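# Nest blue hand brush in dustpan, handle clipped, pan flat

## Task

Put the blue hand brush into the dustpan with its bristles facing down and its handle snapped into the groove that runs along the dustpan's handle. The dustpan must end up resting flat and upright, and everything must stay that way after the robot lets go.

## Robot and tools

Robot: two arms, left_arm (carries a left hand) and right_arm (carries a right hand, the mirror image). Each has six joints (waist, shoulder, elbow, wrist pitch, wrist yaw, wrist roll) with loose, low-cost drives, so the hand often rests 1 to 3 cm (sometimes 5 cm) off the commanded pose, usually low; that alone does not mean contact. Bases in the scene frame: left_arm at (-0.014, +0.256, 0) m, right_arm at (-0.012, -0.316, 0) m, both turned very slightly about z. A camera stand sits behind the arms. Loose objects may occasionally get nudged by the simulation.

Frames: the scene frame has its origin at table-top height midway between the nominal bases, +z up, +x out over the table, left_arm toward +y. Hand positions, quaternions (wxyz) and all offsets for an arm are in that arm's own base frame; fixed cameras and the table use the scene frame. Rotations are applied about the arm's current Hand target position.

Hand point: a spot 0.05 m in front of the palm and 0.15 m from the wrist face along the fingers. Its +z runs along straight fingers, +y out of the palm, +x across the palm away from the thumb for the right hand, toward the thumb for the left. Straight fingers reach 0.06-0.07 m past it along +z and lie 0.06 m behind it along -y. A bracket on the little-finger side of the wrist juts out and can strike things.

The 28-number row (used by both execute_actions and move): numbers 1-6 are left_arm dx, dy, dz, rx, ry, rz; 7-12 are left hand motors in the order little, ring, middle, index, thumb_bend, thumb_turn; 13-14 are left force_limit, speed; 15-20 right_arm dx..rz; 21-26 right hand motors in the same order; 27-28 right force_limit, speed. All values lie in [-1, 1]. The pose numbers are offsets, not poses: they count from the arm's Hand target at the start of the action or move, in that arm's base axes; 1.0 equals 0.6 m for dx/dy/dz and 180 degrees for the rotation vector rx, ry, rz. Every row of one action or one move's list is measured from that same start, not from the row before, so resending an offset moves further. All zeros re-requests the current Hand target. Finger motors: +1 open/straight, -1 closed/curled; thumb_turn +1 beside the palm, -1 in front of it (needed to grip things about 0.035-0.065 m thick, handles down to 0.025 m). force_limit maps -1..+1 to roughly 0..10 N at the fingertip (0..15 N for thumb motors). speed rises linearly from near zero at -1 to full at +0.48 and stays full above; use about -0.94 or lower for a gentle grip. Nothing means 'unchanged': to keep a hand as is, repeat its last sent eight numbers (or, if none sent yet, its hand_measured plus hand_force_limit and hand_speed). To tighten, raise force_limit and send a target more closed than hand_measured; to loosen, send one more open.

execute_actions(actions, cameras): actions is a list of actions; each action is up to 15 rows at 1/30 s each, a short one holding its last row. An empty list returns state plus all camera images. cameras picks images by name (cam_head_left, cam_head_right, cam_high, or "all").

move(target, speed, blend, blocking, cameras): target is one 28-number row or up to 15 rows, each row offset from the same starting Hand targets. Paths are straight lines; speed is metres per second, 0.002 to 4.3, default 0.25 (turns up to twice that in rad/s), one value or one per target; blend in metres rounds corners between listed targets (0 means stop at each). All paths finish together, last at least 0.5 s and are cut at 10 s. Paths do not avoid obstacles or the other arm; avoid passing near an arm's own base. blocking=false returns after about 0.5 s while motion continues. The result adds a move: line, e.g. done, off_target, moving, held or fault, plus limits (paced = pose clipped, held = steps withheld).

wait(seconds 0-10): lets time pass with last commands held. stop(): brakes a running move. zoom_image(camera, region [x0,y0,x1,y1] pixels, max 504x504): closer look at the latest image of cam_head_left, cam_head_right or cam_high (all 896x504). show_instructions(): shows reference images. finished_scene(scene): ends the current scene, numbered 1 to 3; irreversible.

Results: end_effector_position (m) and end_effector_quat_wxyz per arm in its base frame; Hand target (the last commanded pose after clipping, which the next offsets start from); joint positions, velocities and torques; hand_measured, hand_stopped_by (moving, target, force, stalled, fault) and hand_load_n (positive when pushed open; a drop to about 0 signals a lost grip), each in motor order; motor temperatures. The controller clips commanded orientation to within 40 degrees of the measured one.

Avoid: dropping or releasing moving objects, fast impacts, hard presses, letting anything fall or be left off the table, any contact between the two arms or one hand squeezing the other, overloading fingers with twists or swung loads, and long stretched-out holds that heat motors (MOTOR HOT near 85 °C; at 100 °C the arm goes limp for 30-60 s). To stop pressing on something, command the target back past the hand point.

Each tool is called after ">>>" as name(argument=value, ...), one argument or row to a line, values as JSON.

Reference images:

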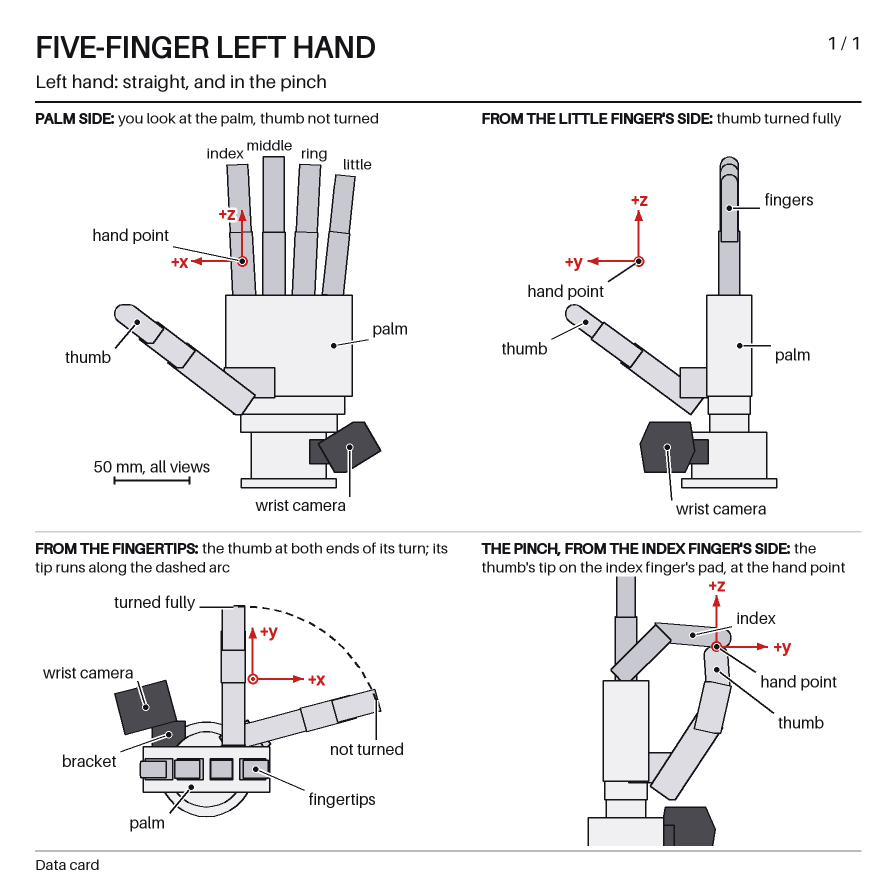

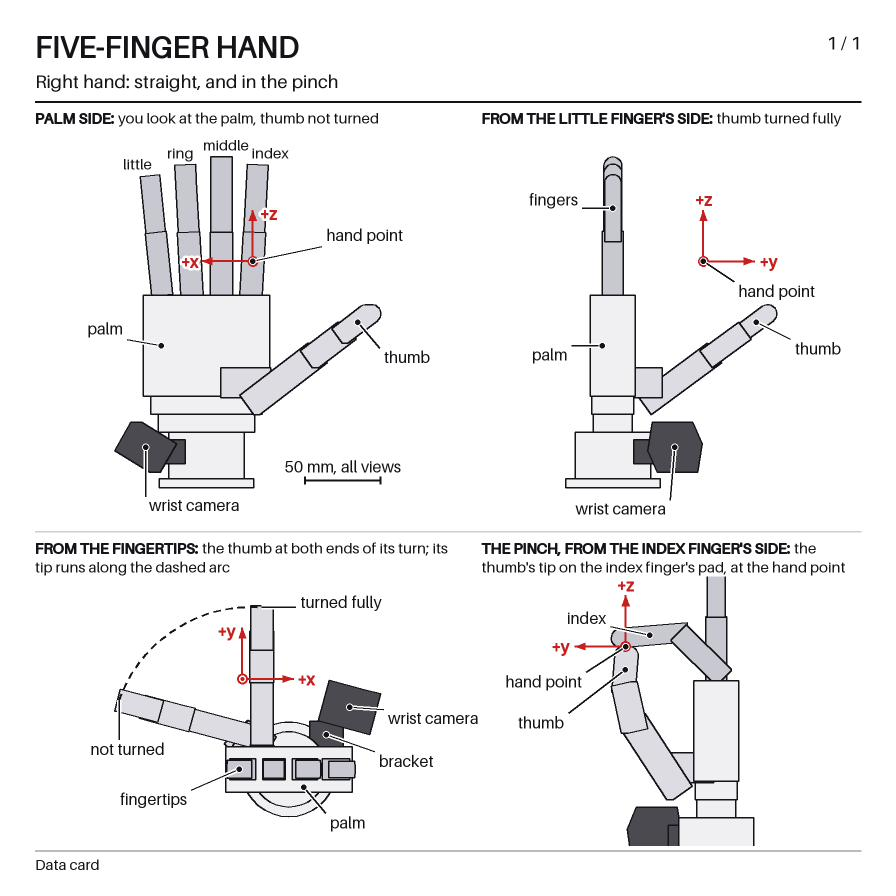

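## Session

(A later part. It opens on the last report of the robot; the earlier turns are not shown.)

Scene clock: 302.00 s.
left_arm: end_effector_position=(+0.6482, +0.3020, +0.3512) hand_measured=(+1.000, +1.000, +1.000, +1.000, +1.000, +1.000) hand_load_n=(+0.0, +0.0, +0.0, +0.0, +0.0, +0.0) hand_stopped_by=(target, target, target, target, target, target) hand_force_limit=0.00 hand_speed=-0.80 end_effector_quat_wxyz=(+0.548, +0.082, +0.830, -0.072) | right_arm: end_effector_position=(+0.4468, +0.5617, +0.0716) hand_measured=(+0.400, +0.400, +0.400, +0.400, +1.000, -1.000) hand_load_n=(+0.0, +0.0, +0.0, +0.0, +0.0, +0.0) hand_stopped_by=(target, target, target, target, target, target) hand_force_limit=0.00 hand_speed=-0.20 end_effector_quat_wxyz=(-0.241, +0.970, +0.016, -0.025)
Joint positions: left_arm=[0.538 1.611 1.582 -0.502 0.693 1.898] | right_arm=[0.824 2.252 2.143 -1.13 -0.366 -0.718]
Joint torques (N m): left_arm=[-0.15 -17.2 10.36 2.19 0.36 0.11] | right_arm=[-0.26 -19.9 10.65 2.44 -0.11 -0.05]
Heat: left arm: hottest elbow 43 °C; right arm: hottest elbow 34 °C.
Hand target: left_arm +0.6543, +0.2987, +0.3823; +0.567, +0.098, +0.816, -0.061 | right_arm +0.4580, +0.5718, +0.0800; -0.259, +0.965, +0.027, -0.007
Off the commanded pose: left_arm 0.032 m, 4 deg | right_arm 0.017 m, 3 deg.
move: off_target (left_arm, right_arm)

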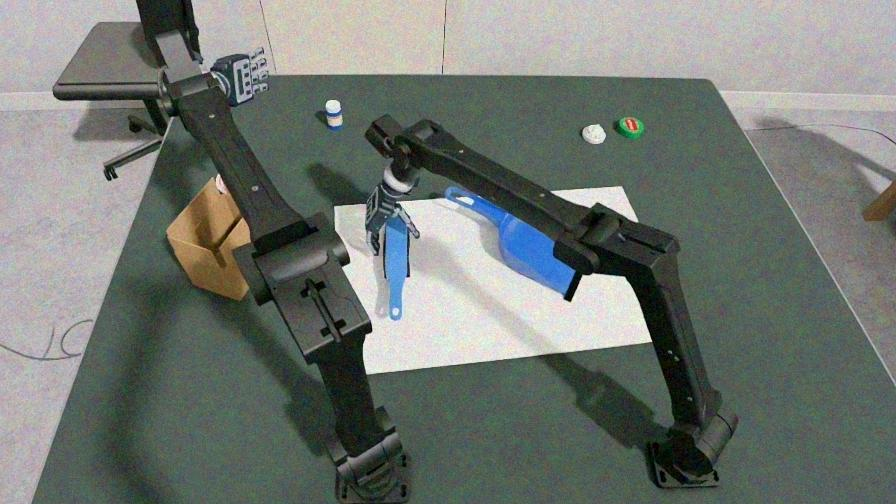

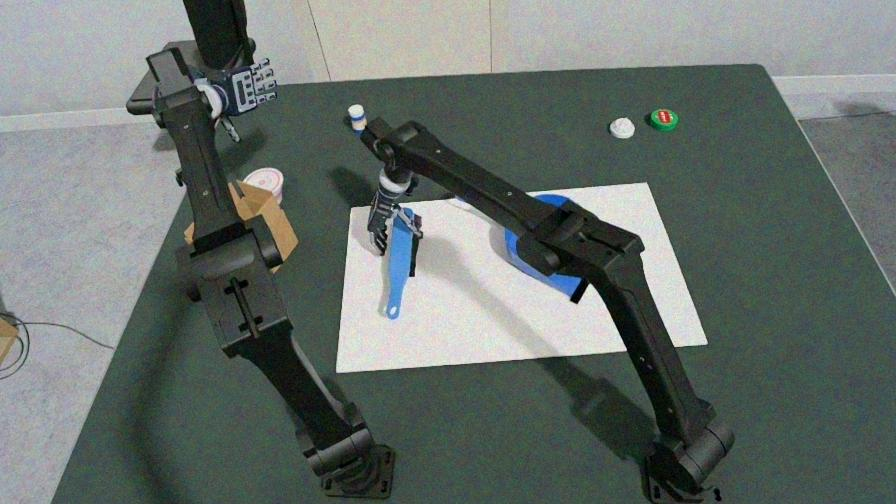

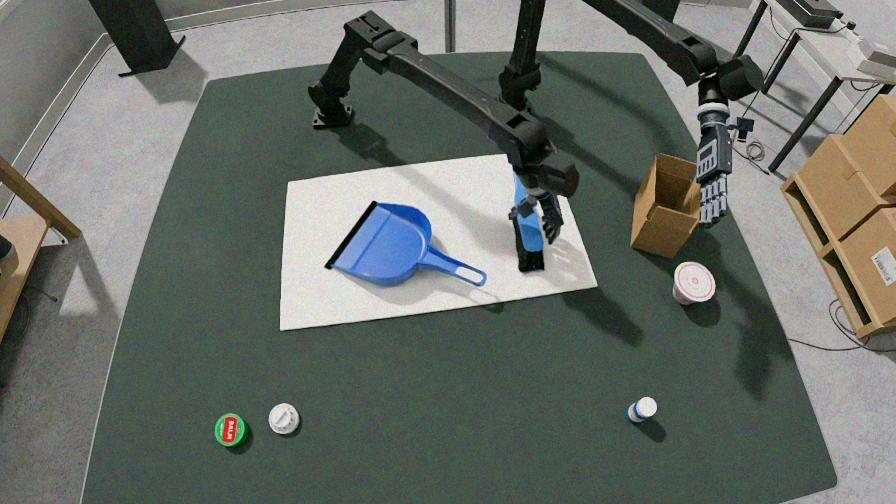

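>>> move(
  target=[0,0,0,0,0,0,1,1,1,1,1,1,0,-0.8,0,0,-0.04,0,0,0,0.4,0.4,0.4,0.4,1,-1,0.0,-0.2],
  speed=0.1,
)

>>> move(
  target=[0,0,0,0,0,0,1,1,1,1,1,1,0,-0.8,0,0,0,0,0,0,-0.3,-0.3,-0.3,-0.3,0.1,-1,-0.5,-0.8],
  cameras=["all"],
)

>>> zoom_image(
  camera="cam_high",
  region=[430, 110, 620, 290],
)

>>> zoom_image(
  camera="cam_head_left",
  region=[330, 160, 510, 340],
)

Scene clock: 306.17 s.
left_arm: end_effector_position=(+0.6482, +0.3020, +0.3512) hand_measured=(+1.000, +1.000, +1.000, +1.000, +1.000, +1.000) hand_load_n=(+0.0, +0.0, +0.0, +0.0, +0.0, +0.0) hand_stopped_by=(target, target, target, target, target, target) hand_force_limit=0.00 hand_speed=-0.80 end_effector_quat_wxyz=(+0.548, +0.082, +0.830, -0.072) | right_arm: end_effector_position=(+0.4479, +0.5629, +0.0552) hand_measured=(+0.400, +0.400, +0.400, +0.400, +1.000, -1.000) hand_load_n=(+0.5, +0.0, +0.0, +0.0, +0.0, +0.0) hand_stopped_by=(target, target, target, target, target, target) hand_force_limit=0.00 hand_speed=-0.20 end_effector_quat_wxyz=(-0.245, +0.969, +0.017, -0.021)
Joint positions: left_arm=[0.538 1.611 1.582 -0.502 0.693 1.898] | right_arm=[0.824 2.254 2.102 -1.075 -0.366 -0.718]
Joint torques (N m): left_arm=[-0.03 -17.14 10.36 2.21 0.34 0.11] | right_arm=[0.38 -18.96 10.13 2.5 -0.13 -0.02]
Heat: left arm: hottest elbow 43 °C; right arm: hottest elbow 34 °C.
Hand target: left_arm +0.6543, +0.2987, +0.3823; +0.567, +0.098, +0.816, -0.061 | right_arm +0.4580, +0.5718, +0.0560; -0.259, +0.965, +0.027, -0.007
Off the commanded pose: left_arm 0.032 m, 4 deg | right_arm 0.013 m, 3 deg.
move: off_target (left_arm, right_arm)

Scene clock: 307.90 s.
left_arm: end_effector_position=(+0.6482, +0.3020, +0.3512) hand_measured=(+1.000, +1.000, +1.000, +1.000, +1.000, +1.000) hand_load_n=(+0.0, +0.0, +0.0, +0.0, +0.0, +0.0) hand_stopped_by=(target, target, target, target, target, target) hand_force_limit=0.00 hand_speed=-0.80 end_effector_quat_wxyz=(+0.548, +0.082, +0.830, -0.072) | right_arm: end_effector_position=(+0.4484, +0.5635, +0.0553) hand_measured=(-0.244, -0.004, +0.106, +0.050, +0.832, -1.000) hand_load_n=(+3.5, +0.0, +0.0, +1.5, +6.5, +3.0) hand_stopped_by=(force, force, force, force, force, target) hand_force_limit=-0.50 hand_speed=-0.80 end_effector_quat_wxyz=(-0.246, +0.969, +0.018, -0.020)
Joint positions: left_arm=[0.538 1.611 1.582 -0.502 0.693 1.898] | right_arm=[0.824 2.254 2.102 -1.072 -0.366 -0.718]
Joint torques (N m): left_arm=[0.03 -17.32 10.36 2.22 0.34 0.11] | right_arm=[0.09 -19.19 10.13 2.37 -0.11 -0.05]
Heat: left arm: hottest elbow 43 °C; right arm: hottest elbow 34 °C.
Hand target: left_arm +0.6543, +0.2987, +0.3823; +0.567, +0.098, +0.816, -0.061 | right_arm +0.4580, +0.5718, +0.0560; -0.259, +0.965, +0.027, -0.007
Off the commanded pose: left_arm 0.032 m, 4 deg | right_arm 0.013 m, 2 deg.
move: off_target (left_arm, right_arm)

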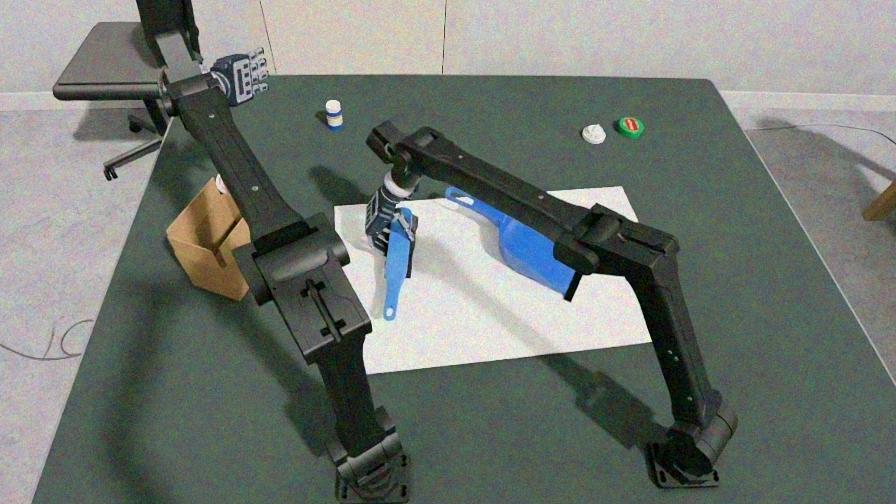

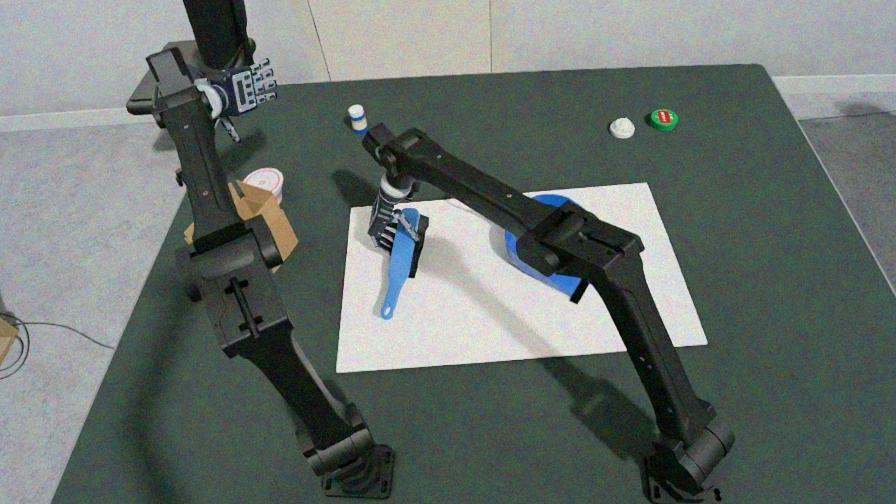

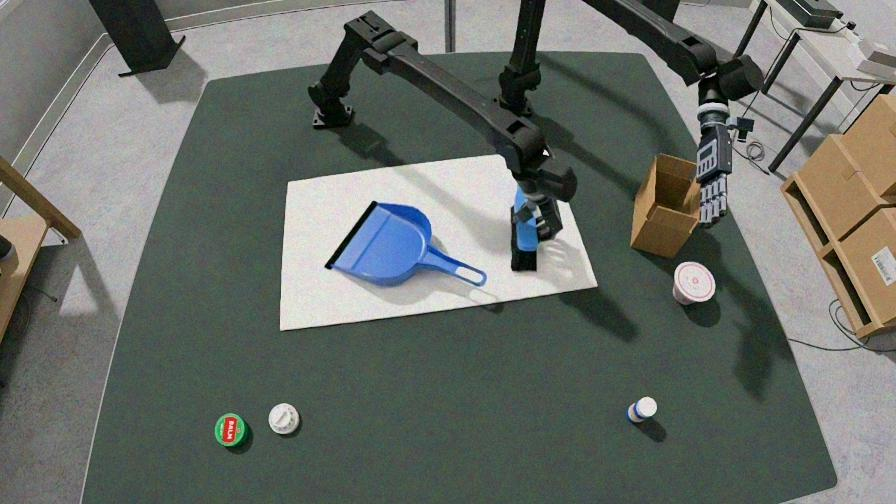

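Scaled by 2.653 from the camera's 896x504 image, which has a finer 1280x720 frame.

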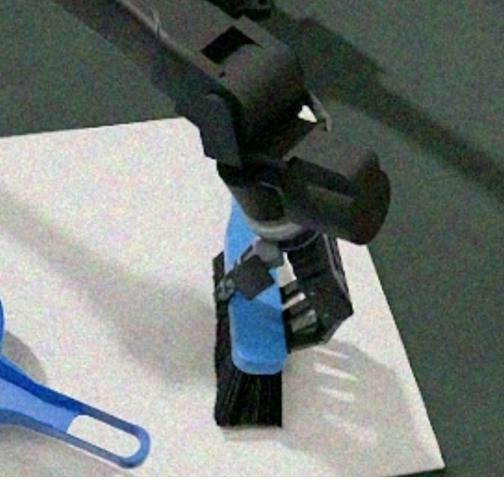

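Scaled by 2.800 from the camera's 896x504 image, which has a finer 1280x720 frame.

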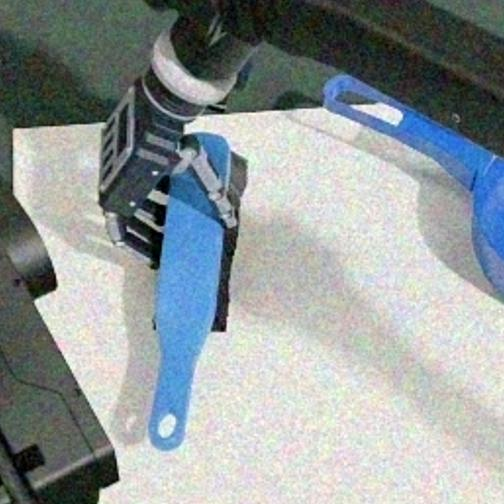

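>>> move(
  target=[
    [0,0,0,0,0,0,1,1,1,1,1,1,0,-0.8,0,0,0.002,0,0,0,0.4,0.4,0.4,0.4,1,-1,0.0,-0.5],
    [0,0,0,0,0,0,1,1,1,1,1,1,0,-0.8,0.002,-0.006,0.006,0.0998,0.0056,-0.028,0.4,0.4,0.4,0.4,1,-1,0.0,-0.5],
  ],
  speed=[0.1, 0.1],
  cameras=["all"],
)

>>> zoom_image(
  camera="cam_high",
  region=[430, 110, 620, 290],
)

>>> zoom_image(
  camera="cam_head_left",
  region=[330, 160, 510, 340],
)

Scene clock: 318.70 s.
left_arm: end_effector_position=(+0.6482, +0.3020, +0.3512) hand_measured=(+1.000, +1.000, +1.000, +1.000, +1.000, +1.000) hand_load_n=(+0.0, +0.0, +0.0, +0.0, +0.0, +0.0) hand_stopped_by=(target, target, target, target, target, target) hand_force_limit=0.00 hand_speed=-0.80 end_effector_quat_wxyz=(+0.548, +0.082, +0.830, -0.072) | right_arm: end_effector_position=(+0.4439, +0.5600, +0.0278) hand_measured=(+0.400, +0.400, +0.400, +0.400, +1.000, -1.000) hand_load_n=(+0.0, +0.0, -1.0, +0.0, +0.0, +0.0) hand_stopped_by=(target, target, target, target, target, target) hand_force_limit=0.00 hand_speed=-0.50 end_effector_quat_wxyz=(-0.378, +0.925, -0.022, -0.025)
Joint positions: left_arm=[0.538 1.611 1.582 -0.502 0.693 1.898] | right_arm=[0.767 2.127 1.729 -0.595 -0.553 -0.588]
Joint torques (N m): left_arm=[0.21 -17.26 10.4 2.22 0.34 0.11] | right_arm=[-0.97 -20.54 9.44 3.14 -0.26 0.17]
Heat: left arm: hottest elbow 44 °C; right arm: hottest shoulder 34 °C.
Hand target: left_arm +0.6543, +0.2987, +0.3823; +0.567, +0.098, +0.816, -0.061 | right_arm +0.4592, +0.5682, +0.0596; -0.407, +0.913, -0.017, +0.000
Off the commanded pose: left_arm 0.032 m, 4 deg | right_arm 0.036 m, 5 deg.
move: off_target (left_arm, right_arm)

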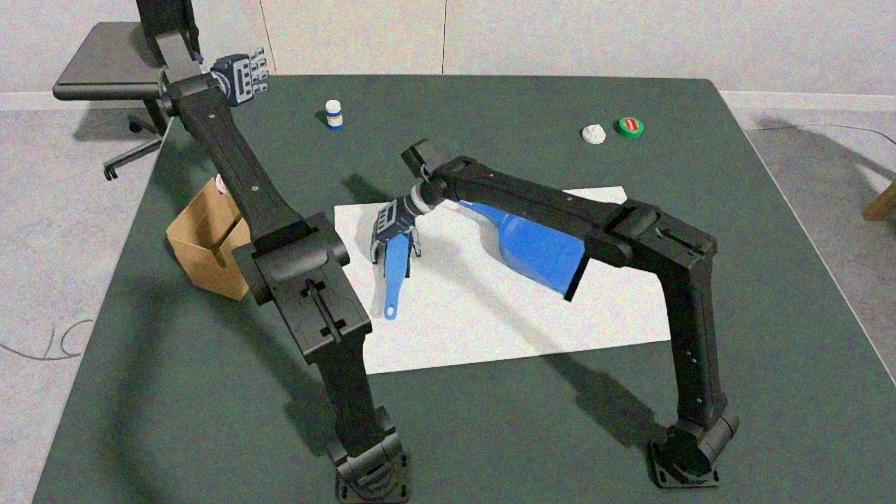

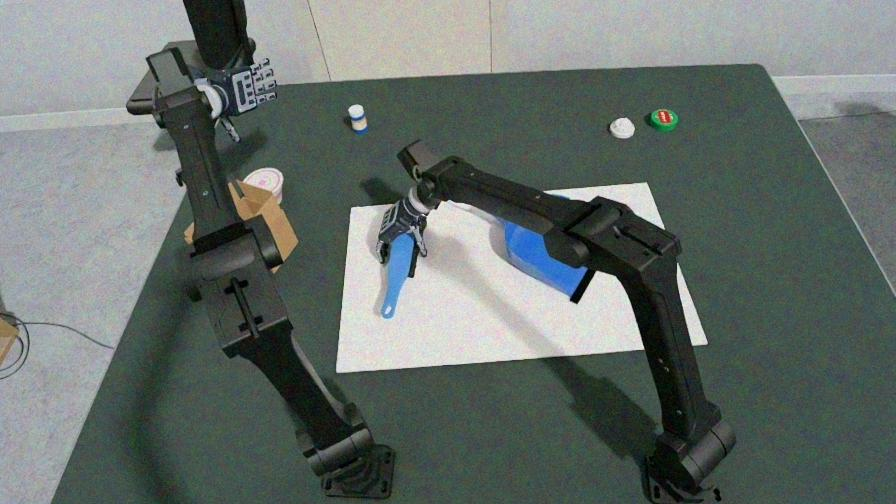

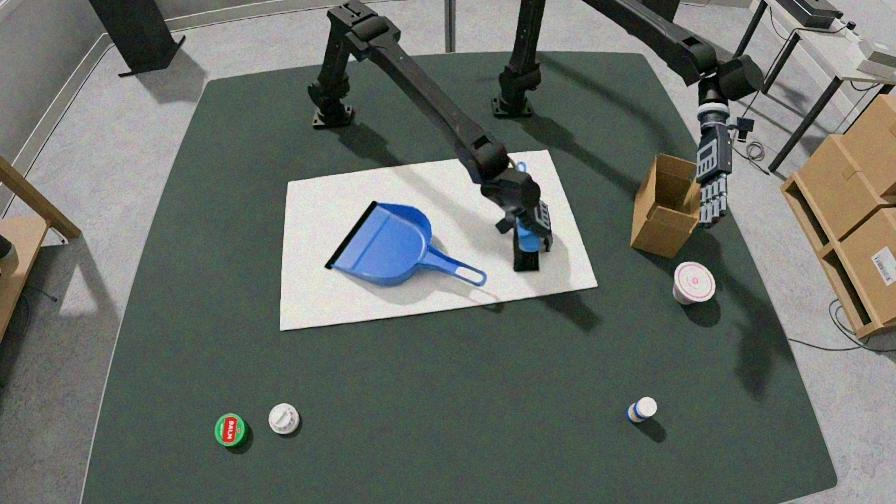

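Scaled by 2.653 from the camera's 896x504 image, which has a finer 1280x720 frame.

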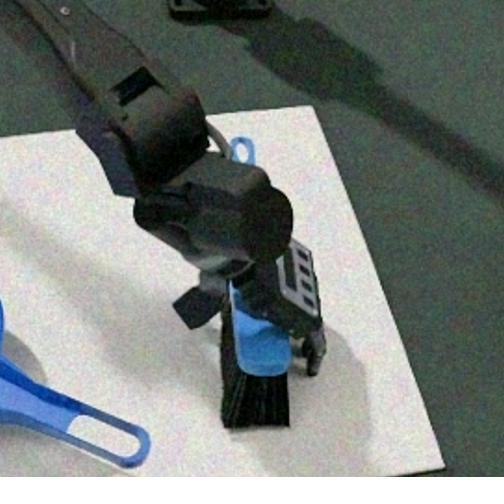

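Scaled by 2.800 from the camera's 896x504 image, which has a finer 1280x720 frame.

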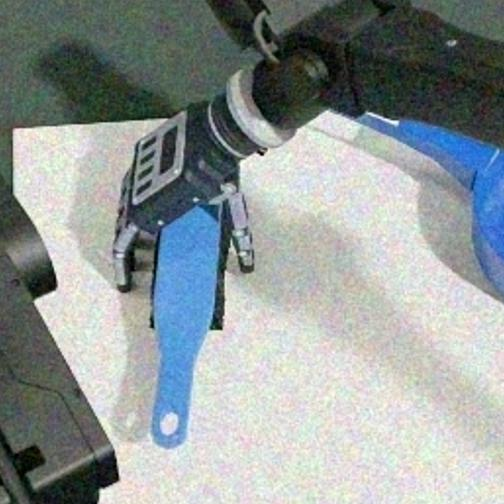

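>>> move(
  target=[0,0,0,0,0,0,1,1,1,1,1,1,0,-0.8,0,-0.01,0.05,0,0,0,0.4,0.4,0.4,0.4,1,-1,0.0,-0.5],
  speed=0.1,
  cameras=["cam_high","cam_head_left"],
)

>>> zoom_image(
  camera="cam_high",
  region=[430, 110, 620, 290],
)

>>> zoom_image(
  camera="cam_head_left",
  region=[330, 160, 510, 340],
)

Scene clock: 327.43 s.
left_arm: end_effector_position=(+0.6482, +0.3020, +0.3512) hand_measured=(+1.000, +1.000, +1.000, +1.000, +1.000, +1.000) hand_load_n=(+0.0, +0.0, +0.0, +0.0, +0.0, +0.0) hand_stopped_by=(target, target, target, target, target, target) hand_force_limit=0.00 hand_speed=-0.80 end_effector_quat_wxyz=(+0.548, +0.082, +0.830, -0.072) | right_arm: end_effector_position=(+0.4444, +0.5605, +0.0461) hand_measured=(+0.400, +0.400, +0.400, +0.400, +1.000, -1.000) hand_load_n=(+0.0, +0.0, +0.0, +0.0, -0.5, +0.0) hand_stopped_by=(target, target, target, target, target, target) hand_force_limit=0.00 hand_speed=-0.50 end_effector_quat_wxyz=(-0.385, +0.923, -0.019, -0.019)
Joint positions: left_arm=[0.538 1.611 1.582 -0.502 0.693 1.898] | right_arm=[0.767 2.099 1.729 -0.603 -0.553 -0.588]
Joint torques (N m): left_arm=[0.09 -17.2 10.4 2.17 0.34 0.11] | right_arm=[-0.85 -21.19 11.28 1.1 -0.41 0.12]
Heat: left arm: hottest elbow 44 °C; right arm: hottest shoulder 35 °C.
Hand target: left_arm +0.6543, +0.2987, +0.3823; +0.567, +0.098, +0.816, -0.061 | right_arm +0.4592, +0.5622, +0.0896; -0.407, +0.913, -0.017, +0.000
Off the commanded pose: left_arm 0.032 m, 4 deg | right_arm 0.046 m, 4 deg.
move: off_target (left_arm, right_arm)
Images, in order (width x height): cam_head_left 896x504, cam_high 896x504.

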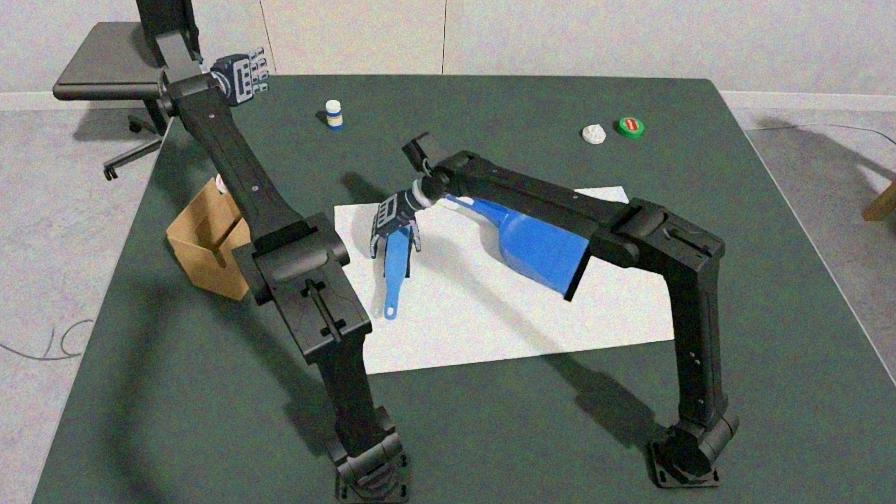

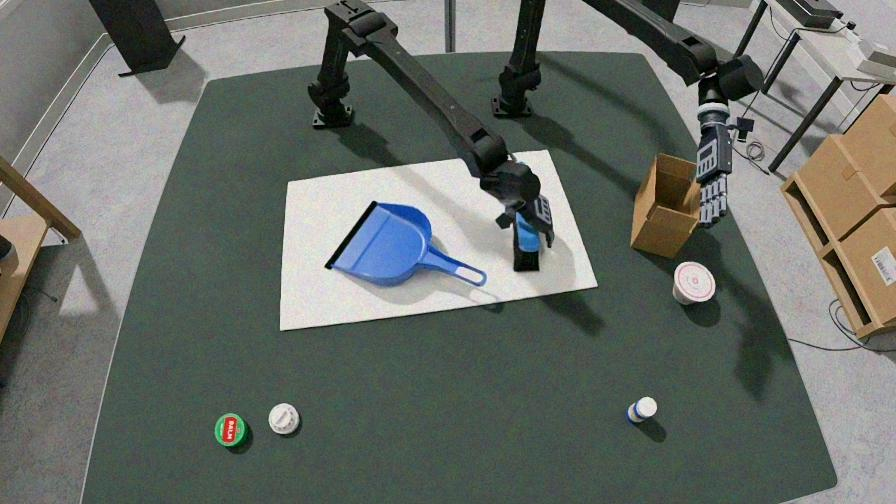

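Scaled by 2.653 from the camera's 896x504 image, which has a finer 1280x720 frame.

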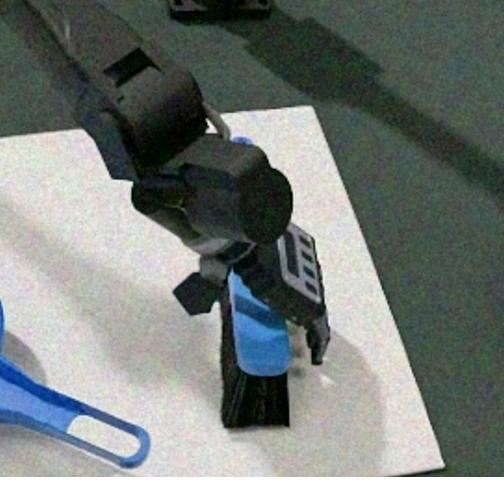

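Scaled by 2.800 from the camera's 896x504 image, which has a finer 1280x720 frame.

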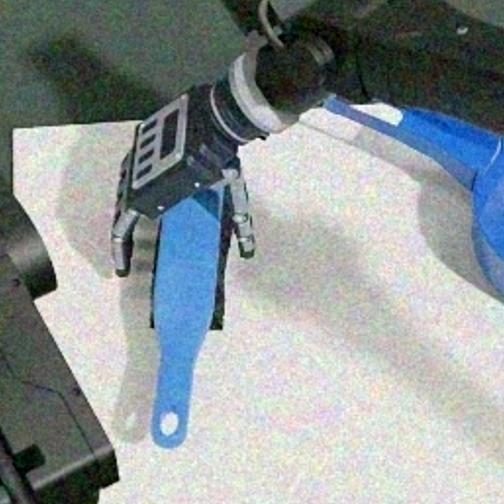

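>>> move(
  target=[0,0,0,0,0,0,1,1,1,1,1,1,0,-0.8,0,-0.008,0.02,0,0,0,0.4,0.4,0.4,0.4,1,-1,0.0,-0.5],
  speed=0.1,
)

>>> move(
  target=[0,0,0,0,0,0,1,1,1,1,1,1,0,-0.8,0,0,0,0,0,0,-0.4,-0.4,-0.4,-0.4,0.1,-1,-0.5,-0.85],
  cameras=["cam_high","cam_head_left"],
)

>>> zoom_image(
  camera="cam_high",
  region=[430, 110, 620, 290],
)

>>> zoom_image(
  camera="cam_head_left",
  region=[330, 160, 510, 340],
)

Scene clock: 333.50 s.
left_arm: end_effector_position=(+0.6482, +0.3020, +0.3512) hand_measured=(+1.000, +1.000, +1.000, +1.000, +1.000, +1.000) hand_load_n=(+0.0, +0.0, +0.0, +0.0, +0.0, +0.0) hand_stopped_by=(target, target, target, target, target, target) hand_force_limit=0.00 hand_speed=-0.80 end_effector_quat_wxyz=(+0.548, +0.082, +0.830, -0.072) | right_arm: end_effector_position=(+0.4457, +0.5542, +0.0558) hand_measured=(+0.400, +0.400, +0.400, +0.400, +1.000, -1.000) hand_load_n=(+0.0, +0.0, +0.0, +0.0, +0.0, +0.0) hand_stopped_by=(target, target, target, target, target, target) hand_force_limit=0.00 hand_speed=-0.50 end_effector_quat_wxyz=(-0.383, +0.923, -0.023, -0.019)
Joint positions: left_arm=[0.538 1.611 1.582 -0.502 0.693 1.898] | right_arm=[0.759 2.082 1.729 -0.626 -0.553 -0.588]
Joint torques (N m): left_arm=[0.21 -17.32 10.37 2.19 0.35 0.1] | right_arm=[-0.97 -21.07 11.56 1.14 -0.51 0.07]
Heat: left arm: hottest elbow 44 °C; right arm: hottest shoulder 35 °C.
Hand target: left_arm +0.6543, +0.2987, +0.3823; +0.567, +0.098, +0.816, -0.061 | right_arm +0.4592, +0.5574, +0.1016; -0.407, +0.913, -0.017, +0.000
Off the commanded pose: left_arm 0.032 m, 4 deg | right_arm 0.048 m, 4 deg.
move: off_target (left_arm, right_arm)

Scene clock: 335.63 s.
left_arm: end_effector_position=(+0.6482, +0.3020, +0.3512) hand_measured=(+1.000, +1.000, +1.000, +1.000, +1.000, +1.000) hand_load_n=(+0.0, +0.0, +0.0, +0.0, +0.0, +0.0) hand_stopped_by=(target, target, target, target, target, target) hand_force_limit=0.00 hand_speed=-0.80 end_effector_quat_wxyz=(+0.548, +0.082, +0.830, -0.072) | right_arm: end_effector_position=(+0.4446, +0.5550, +0.0560) hand_measured=(-0.252, -0.070, +0.028, -0.002, +0.796, -1.000) hand_load_n=(+4.0, +1.0, +0.0, +1.0, +5.0, +3.5) hand_stopped_by=(force, force, force, force, force, target) hand_force_limit=-0.50 hand_speed=-0.85 end_effector_quat_wxyz=(-0.383, +0.923, -0.022, -0.020)
Joint positions: left_arm=[0.538 1.611 1.582 -0.502 0.693 1.898] | right_arm=[0.761 2.082 1.729 -0.626 -0.555 -0.588]
Joint torques (N m): left_arm=[0.09 -17.2 10.37 2.18 0.35 0.11] | right_arm=[-0.97 -21.25 11.58 1.09 -0.44 0.07]
Heat: left arm: hottest elbow 44 °C; right arm: hottest shoulder 35 °C.
Hand target: left_arm +0.6543, +0.2987, +0.3823; +0.567, +0.098, +0.816, -0.061 | right_arm +0.4592, +0.5574, +0.1016; -0.407, +0.913, -0.017, +0.000
Off the commanded pose: left_arm 0.032 m, 4 deg | right_arm 0.048 m, 4 deg.
move: off_target (left_arm, right_arm)
Images, in order (width x height): cam_head_left 896x504, cam_high 896x504.

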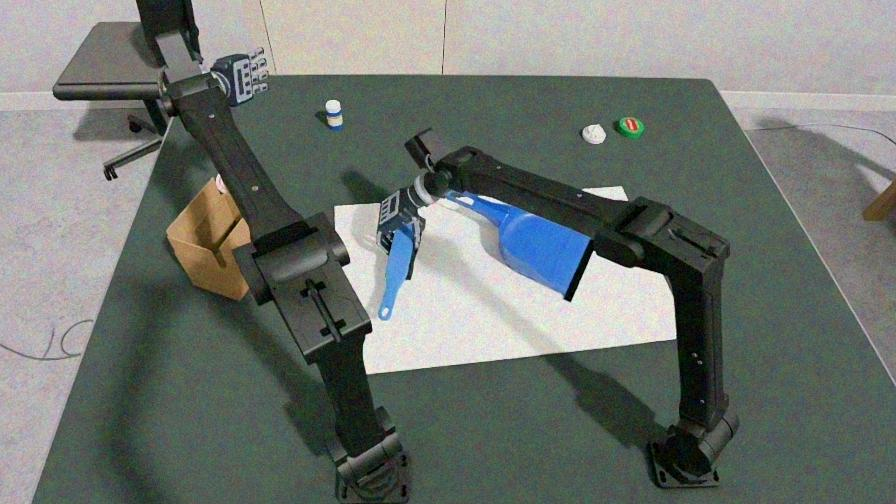

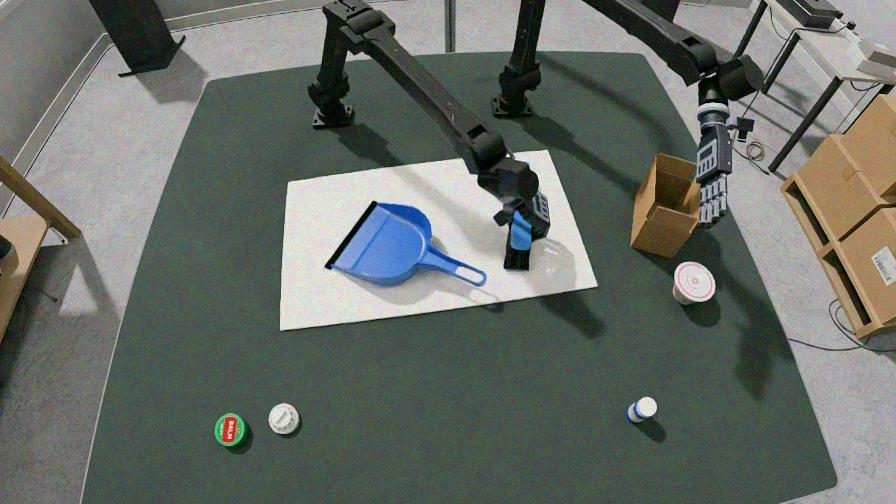

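Scaled by 2.653 from the camera's 896x504 image, which has a finer 1280x720 frame.

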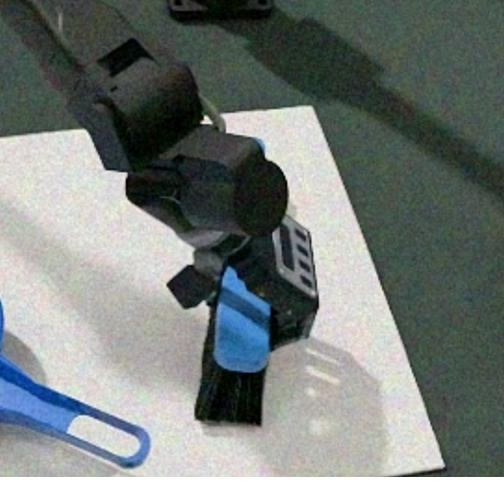

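Scaled by 2.800 from the camera's 896x504 image, which has a finer 1280x720 frame.

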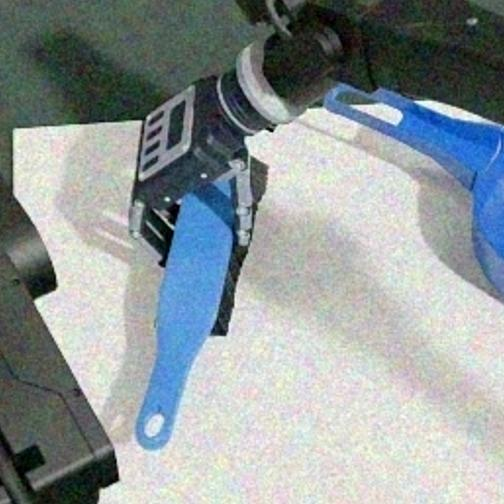

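>>> move(
  target=[0,0,0,0,0,0,1,1,1,1,1,1,0,-0.8,0,0,0,0,0,0,-0.26,-0.15,-0.6,-0.6,0.0,-1,-0.1,-0.9],
)

>>> move(
  target=[0,0,0,0,0,0,1,1,1,1,1,1,0,-0.8,0,0,0.08,0,0,0,-0.26,-0.15,-0.6,-0.6,0.0,-1,-0.1,-0.9],
  speed=0.1,
  cameras=["cam_high","cam_head_left"],
)

>>> zoom_image(
  camera="cam_high",
  region=[430, 110, 620, 290],
)

>>> zoom_image(
  camera="cam_head_left",
  region=[330, 160, 510, 340],
)

Scene clock: 339.80 s.
left_arm: end_effector_position=(+0.6482, +0.3020, +0.3512) hand_measured=(+1.000, +1.000, +1.000, +1.000, +1.000, +1.000) hand_load_n=(+0.0, +0.0, +0.0, +0.0, +0.0, +0.0) hand_stopped_by=(target, target, target, target, target, target) hand_force_limit=0.00 hand_speed=-0.80 end_effector_quat_wxyz=(+0.548, +0.082, +0.830, -0.072) | right_arm: end_effector_position=(+0.4446, +0.5550, +0.0560) hand_measured=(-0.260, -0.088, -0.008, -0.026, +0.798, -1.000) hand_load_n=(+2.0, +3.5, +4.5, +5.0, +12.5, +2.5) hand_stopped_by=(target, force, force, force, force, target) hand_force_limit=-0.10 hand_speed=-0.90 end_effector_quat_wxyz=(-0.383, +0.923, -0.022, -0.020)
Joint positions: left_arm=[0.538 1.611 1.582 -0.502 0.693 1.898] | right_arm=[0.761 2.082 1.729 -0.626 -0.555 -0.588]
Joint torques (N m): left_arm=[0.09 -17.26 10.37 2.24 0.34 0.1] | right_arm=[-0.91 -20.84 11.56 1.11 -0.44 0.03]
Heat: left arm: hottest elbow 44 °C; right arm: hottest elbow 36 °C.
Hand target: left_arm +0.6543, +0.2987, +0.3823; +0.567, +0.098, +0.816, -0.061 | right_arm +0.4592, +0.5574, +0.1016; -0.407, +0.913, -0.017, +0.000
Off the commanded pose: left_arm 0.032 m, 4 deg | right_arm 0.048 m, 4 deg.
move: off_target (left_arm, right_arm)

Scene clock: 341.23 s.
left_arm: end_effector_position=(+0.6482, +0.3020, +0.3512) hand_measured=(+1.000, +1.000, +1.000, +1.000, +1.000, +1.000) hand_load_n=(-0.5, +0.0, +0.0, +0.0, +0.0, +0.0) hand_stopped_by=(target, target, target, target, target, target) hand_force_limit=0.00 hand_speed=-0.80 end_effector_quat_wxyz=(+0.548, +0.082, +0.830, -0.072) | right_arm: end_effector_position=(+0.4362, +0.5460, +0.0844) hand_measured=(-0.260, -0.088, -0.008, -0.026, +0.798, -1.000) hand_load_n=(+2.5, +4.0, +5.0, +5.0, +12.0, +2.5) hand_stopped_by=(target, force, force, force, force, target) hand_force_limit=-0.10 hand_speed=-0.90 end_effector_quat_wxyz=(-0.369, +0.928, -0.023, -0.032)
Joint positions: left_arm=[0.538 1.611 1.582 -0.502 0.693 1.898] | right_arm=[0.761 2.048 1.761 -0.734 -0.555 -0.6]
Joint torques (N m): left_arm=[0.03 -17.26 10.39 2.21 0.35 0.1] | right_arm=[-1.49 -20.95 14.9 1.07 -0.46 0.05]
Motor temperatures (°C): left_arm=[25 34 44 26 25 28] | right_arm=[31 36 36 29 26 24]
Heat: left arm: hottest elbow 44 °C; right arm: hottest shoulder 36 °C.
Hand target: left_arm +0.6543, +0.2987, +0.3823; +0.567, +0.098, +0.816, -0.061 | right_arm +0.4592, +0.5574, +0.1496; -0.407, +0.913, -0.017, +0.000
Off the commanded pose: left_arm 0.032 m, 4 deg | right_arm 0.070 m, 6 deg.
move: off_target (left_arm, right_arm)
Images, in order (width x height): cam_head_left 896x504, cam_high 896x504.

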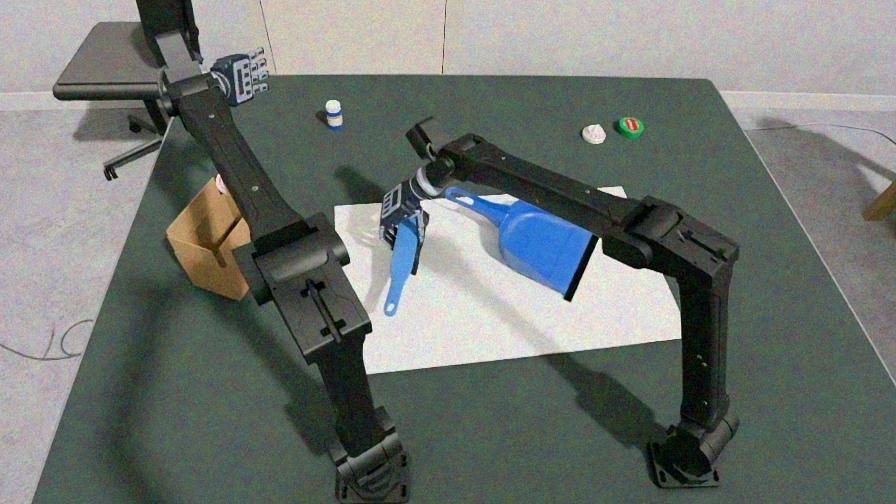

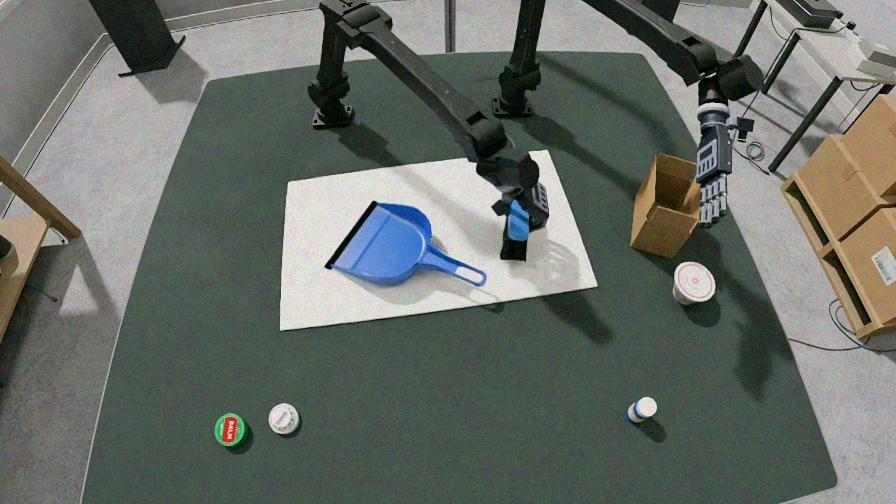

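Scaled by 2.653 from the camera's 896x504 image, which has a finer 1280x720 frame.

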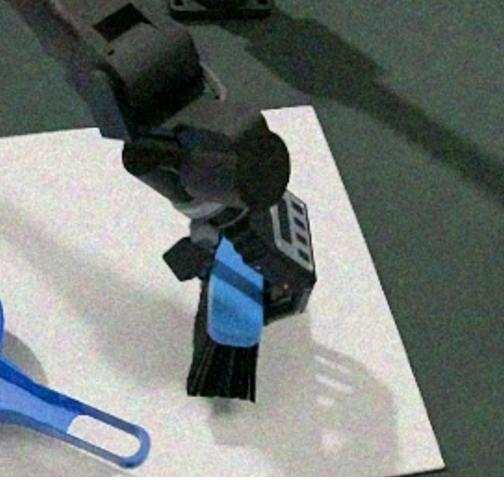

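Scaled by 2.800 from the camera's 896x504 image, which has a finer 1280x720 frame.

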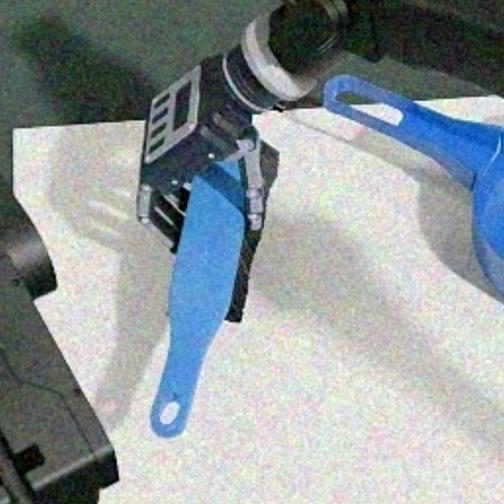

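>>> move(
  target=[
    [0,0,0,0,0,0,1,1,1,1,1,1,0,-0.8,0,-0.02,0.217,0,0,0,-0.26,-0.15,-0.6,-0.6,0.0,-1,-0.1,-0.9],
    [0,0,0,0,0,0,1,1,1,1,1,1,0,-0.8,0.118,-0.504,0.217,0.0378,-0.0686,-0.615,-0.26,-0.15,-0.6,-0.6,0.0,-1,-0.1,-0.9],
  ],
  speed=[0.15, 0.3],
  cameras=["cam_high","cam_head_left", "cam_head_right"],
)

>>> zoom_image(
  camera="cam_high",
  region=[310, 90, 510, 310],
)

>>> zoom_image(
  camera="cam_head_left",
  region=[420, 110, 620, 310],
)

Scene clock: 358.23 s.
left_arm: end_effector_position=(+0.6482, +0.3020, +0.3512) hand_measured=(+1.000, +1.000, +1.000, +1.000, +1.000, +1.000) hand_load_n=(+0.0, +0.0, +0.0, +0.0, +0.0, +0.0) hand_stopped_by=(target, target, target, target, target, target) hand_force_limit=0.00 hand_speed=-0.80 end_effector_quat_wxyz=(+0.548, +0.082, +0.830, -0.072) | right_arm: end_effector_position=(+0.5176, +0.2518, +0.2393) hand_measured=(-0.260, -0.088, -0.008, -0.026, +0.798, -1.000) hand_load_n=(+2.5, +3.5, +5.0, +4.5, +12.5, +2.5) hand_stopped_by=(target, force, force, force, force, target) hand_force_limit=-0.10 hand_speed=-0.90 end_effector_quat_wxyz=(+0.245, -0.510, +0.713, -0.414)
Joint positions: left_arm=[0.538 1.611 1.582 -0.502 0.693 1.898] | right_arm=[0.628 1.482 1.327 -0.747 0.817 0.658]
Joint torques (N m): left_arm=[-0.03 -17.2 10.36 2.18 0.35 0.11] | right_arm=[-0.56 -12.28 14.06 1.28 0.7 0.2]
Heat: left arm: hottest elbow 44 °C; right arm: hottest elbow 38 °C.
Hand target: left_arm +0.6543, +0.2987, +0.3823; +0.567, +0.098, +0.816, -0.061 | right_arm +0.5300, +0.2550, +0.2798; +0.276, -0.479, +0.721, -0.417
Off the commanded pose: left_arm 0.032 m, 4 deg | right_arm 0.043 m, 5 deg.
move: off_target (left_arm, right_arm)

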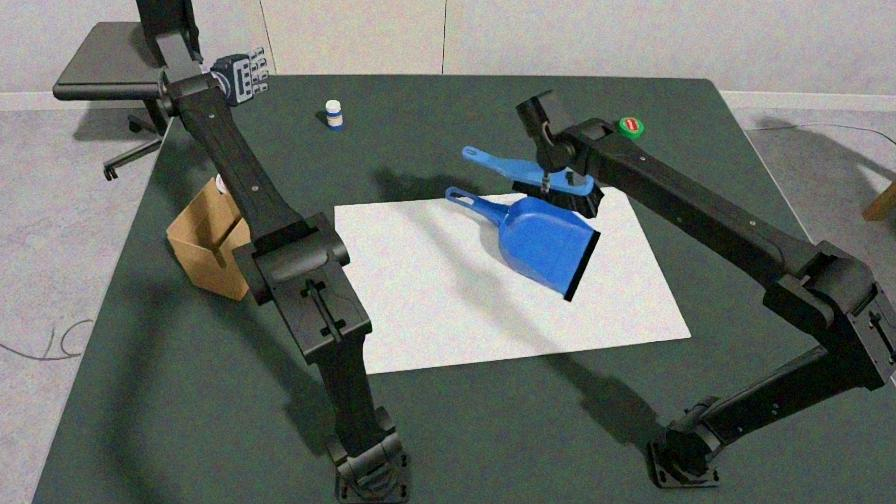

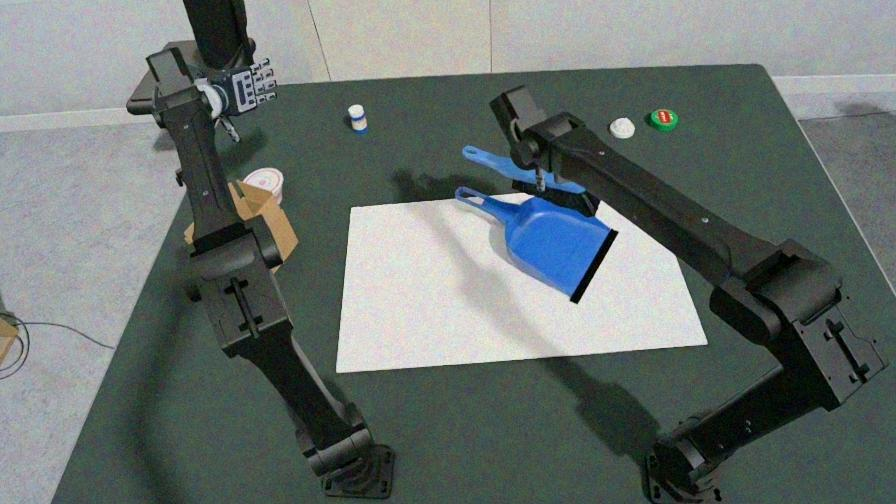

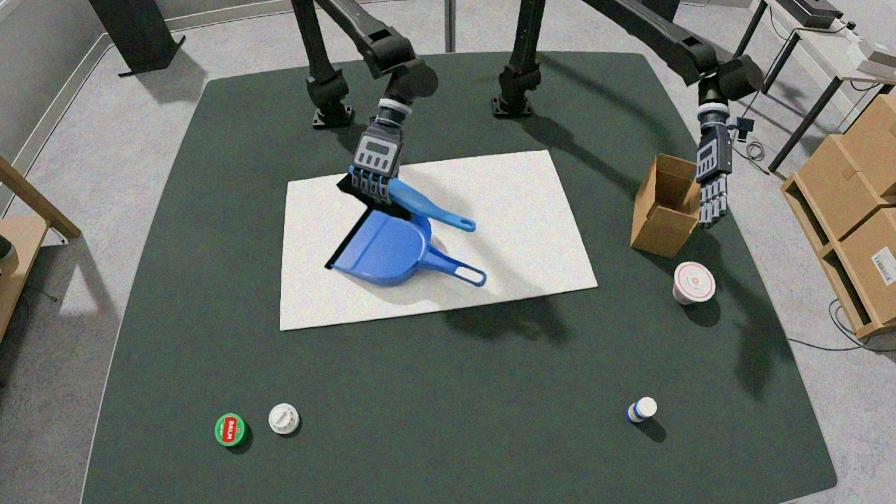

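Scaled by 2.291 from the camera's 896x504 image, which has a finer 1280x720 frame.

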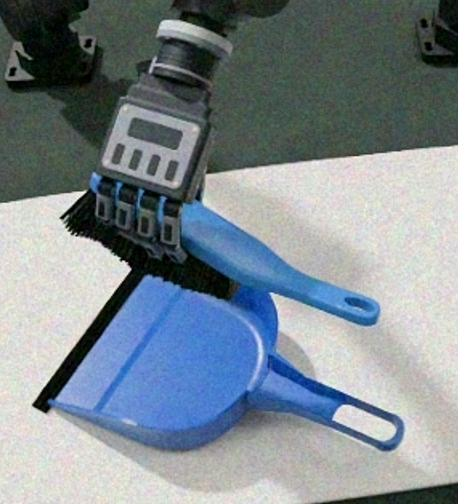

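Scaled by 2.520 from the camera's 896x504 image, which has a finer 1280x720 frame.

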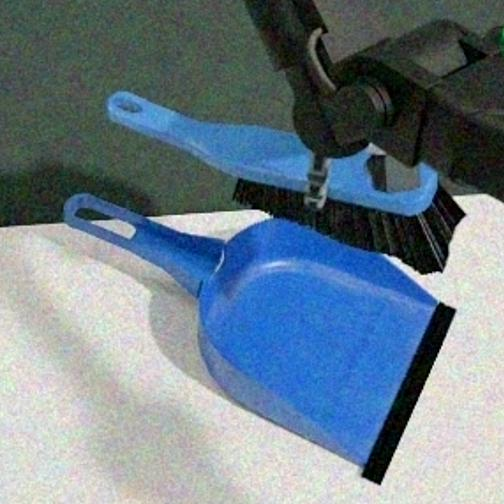

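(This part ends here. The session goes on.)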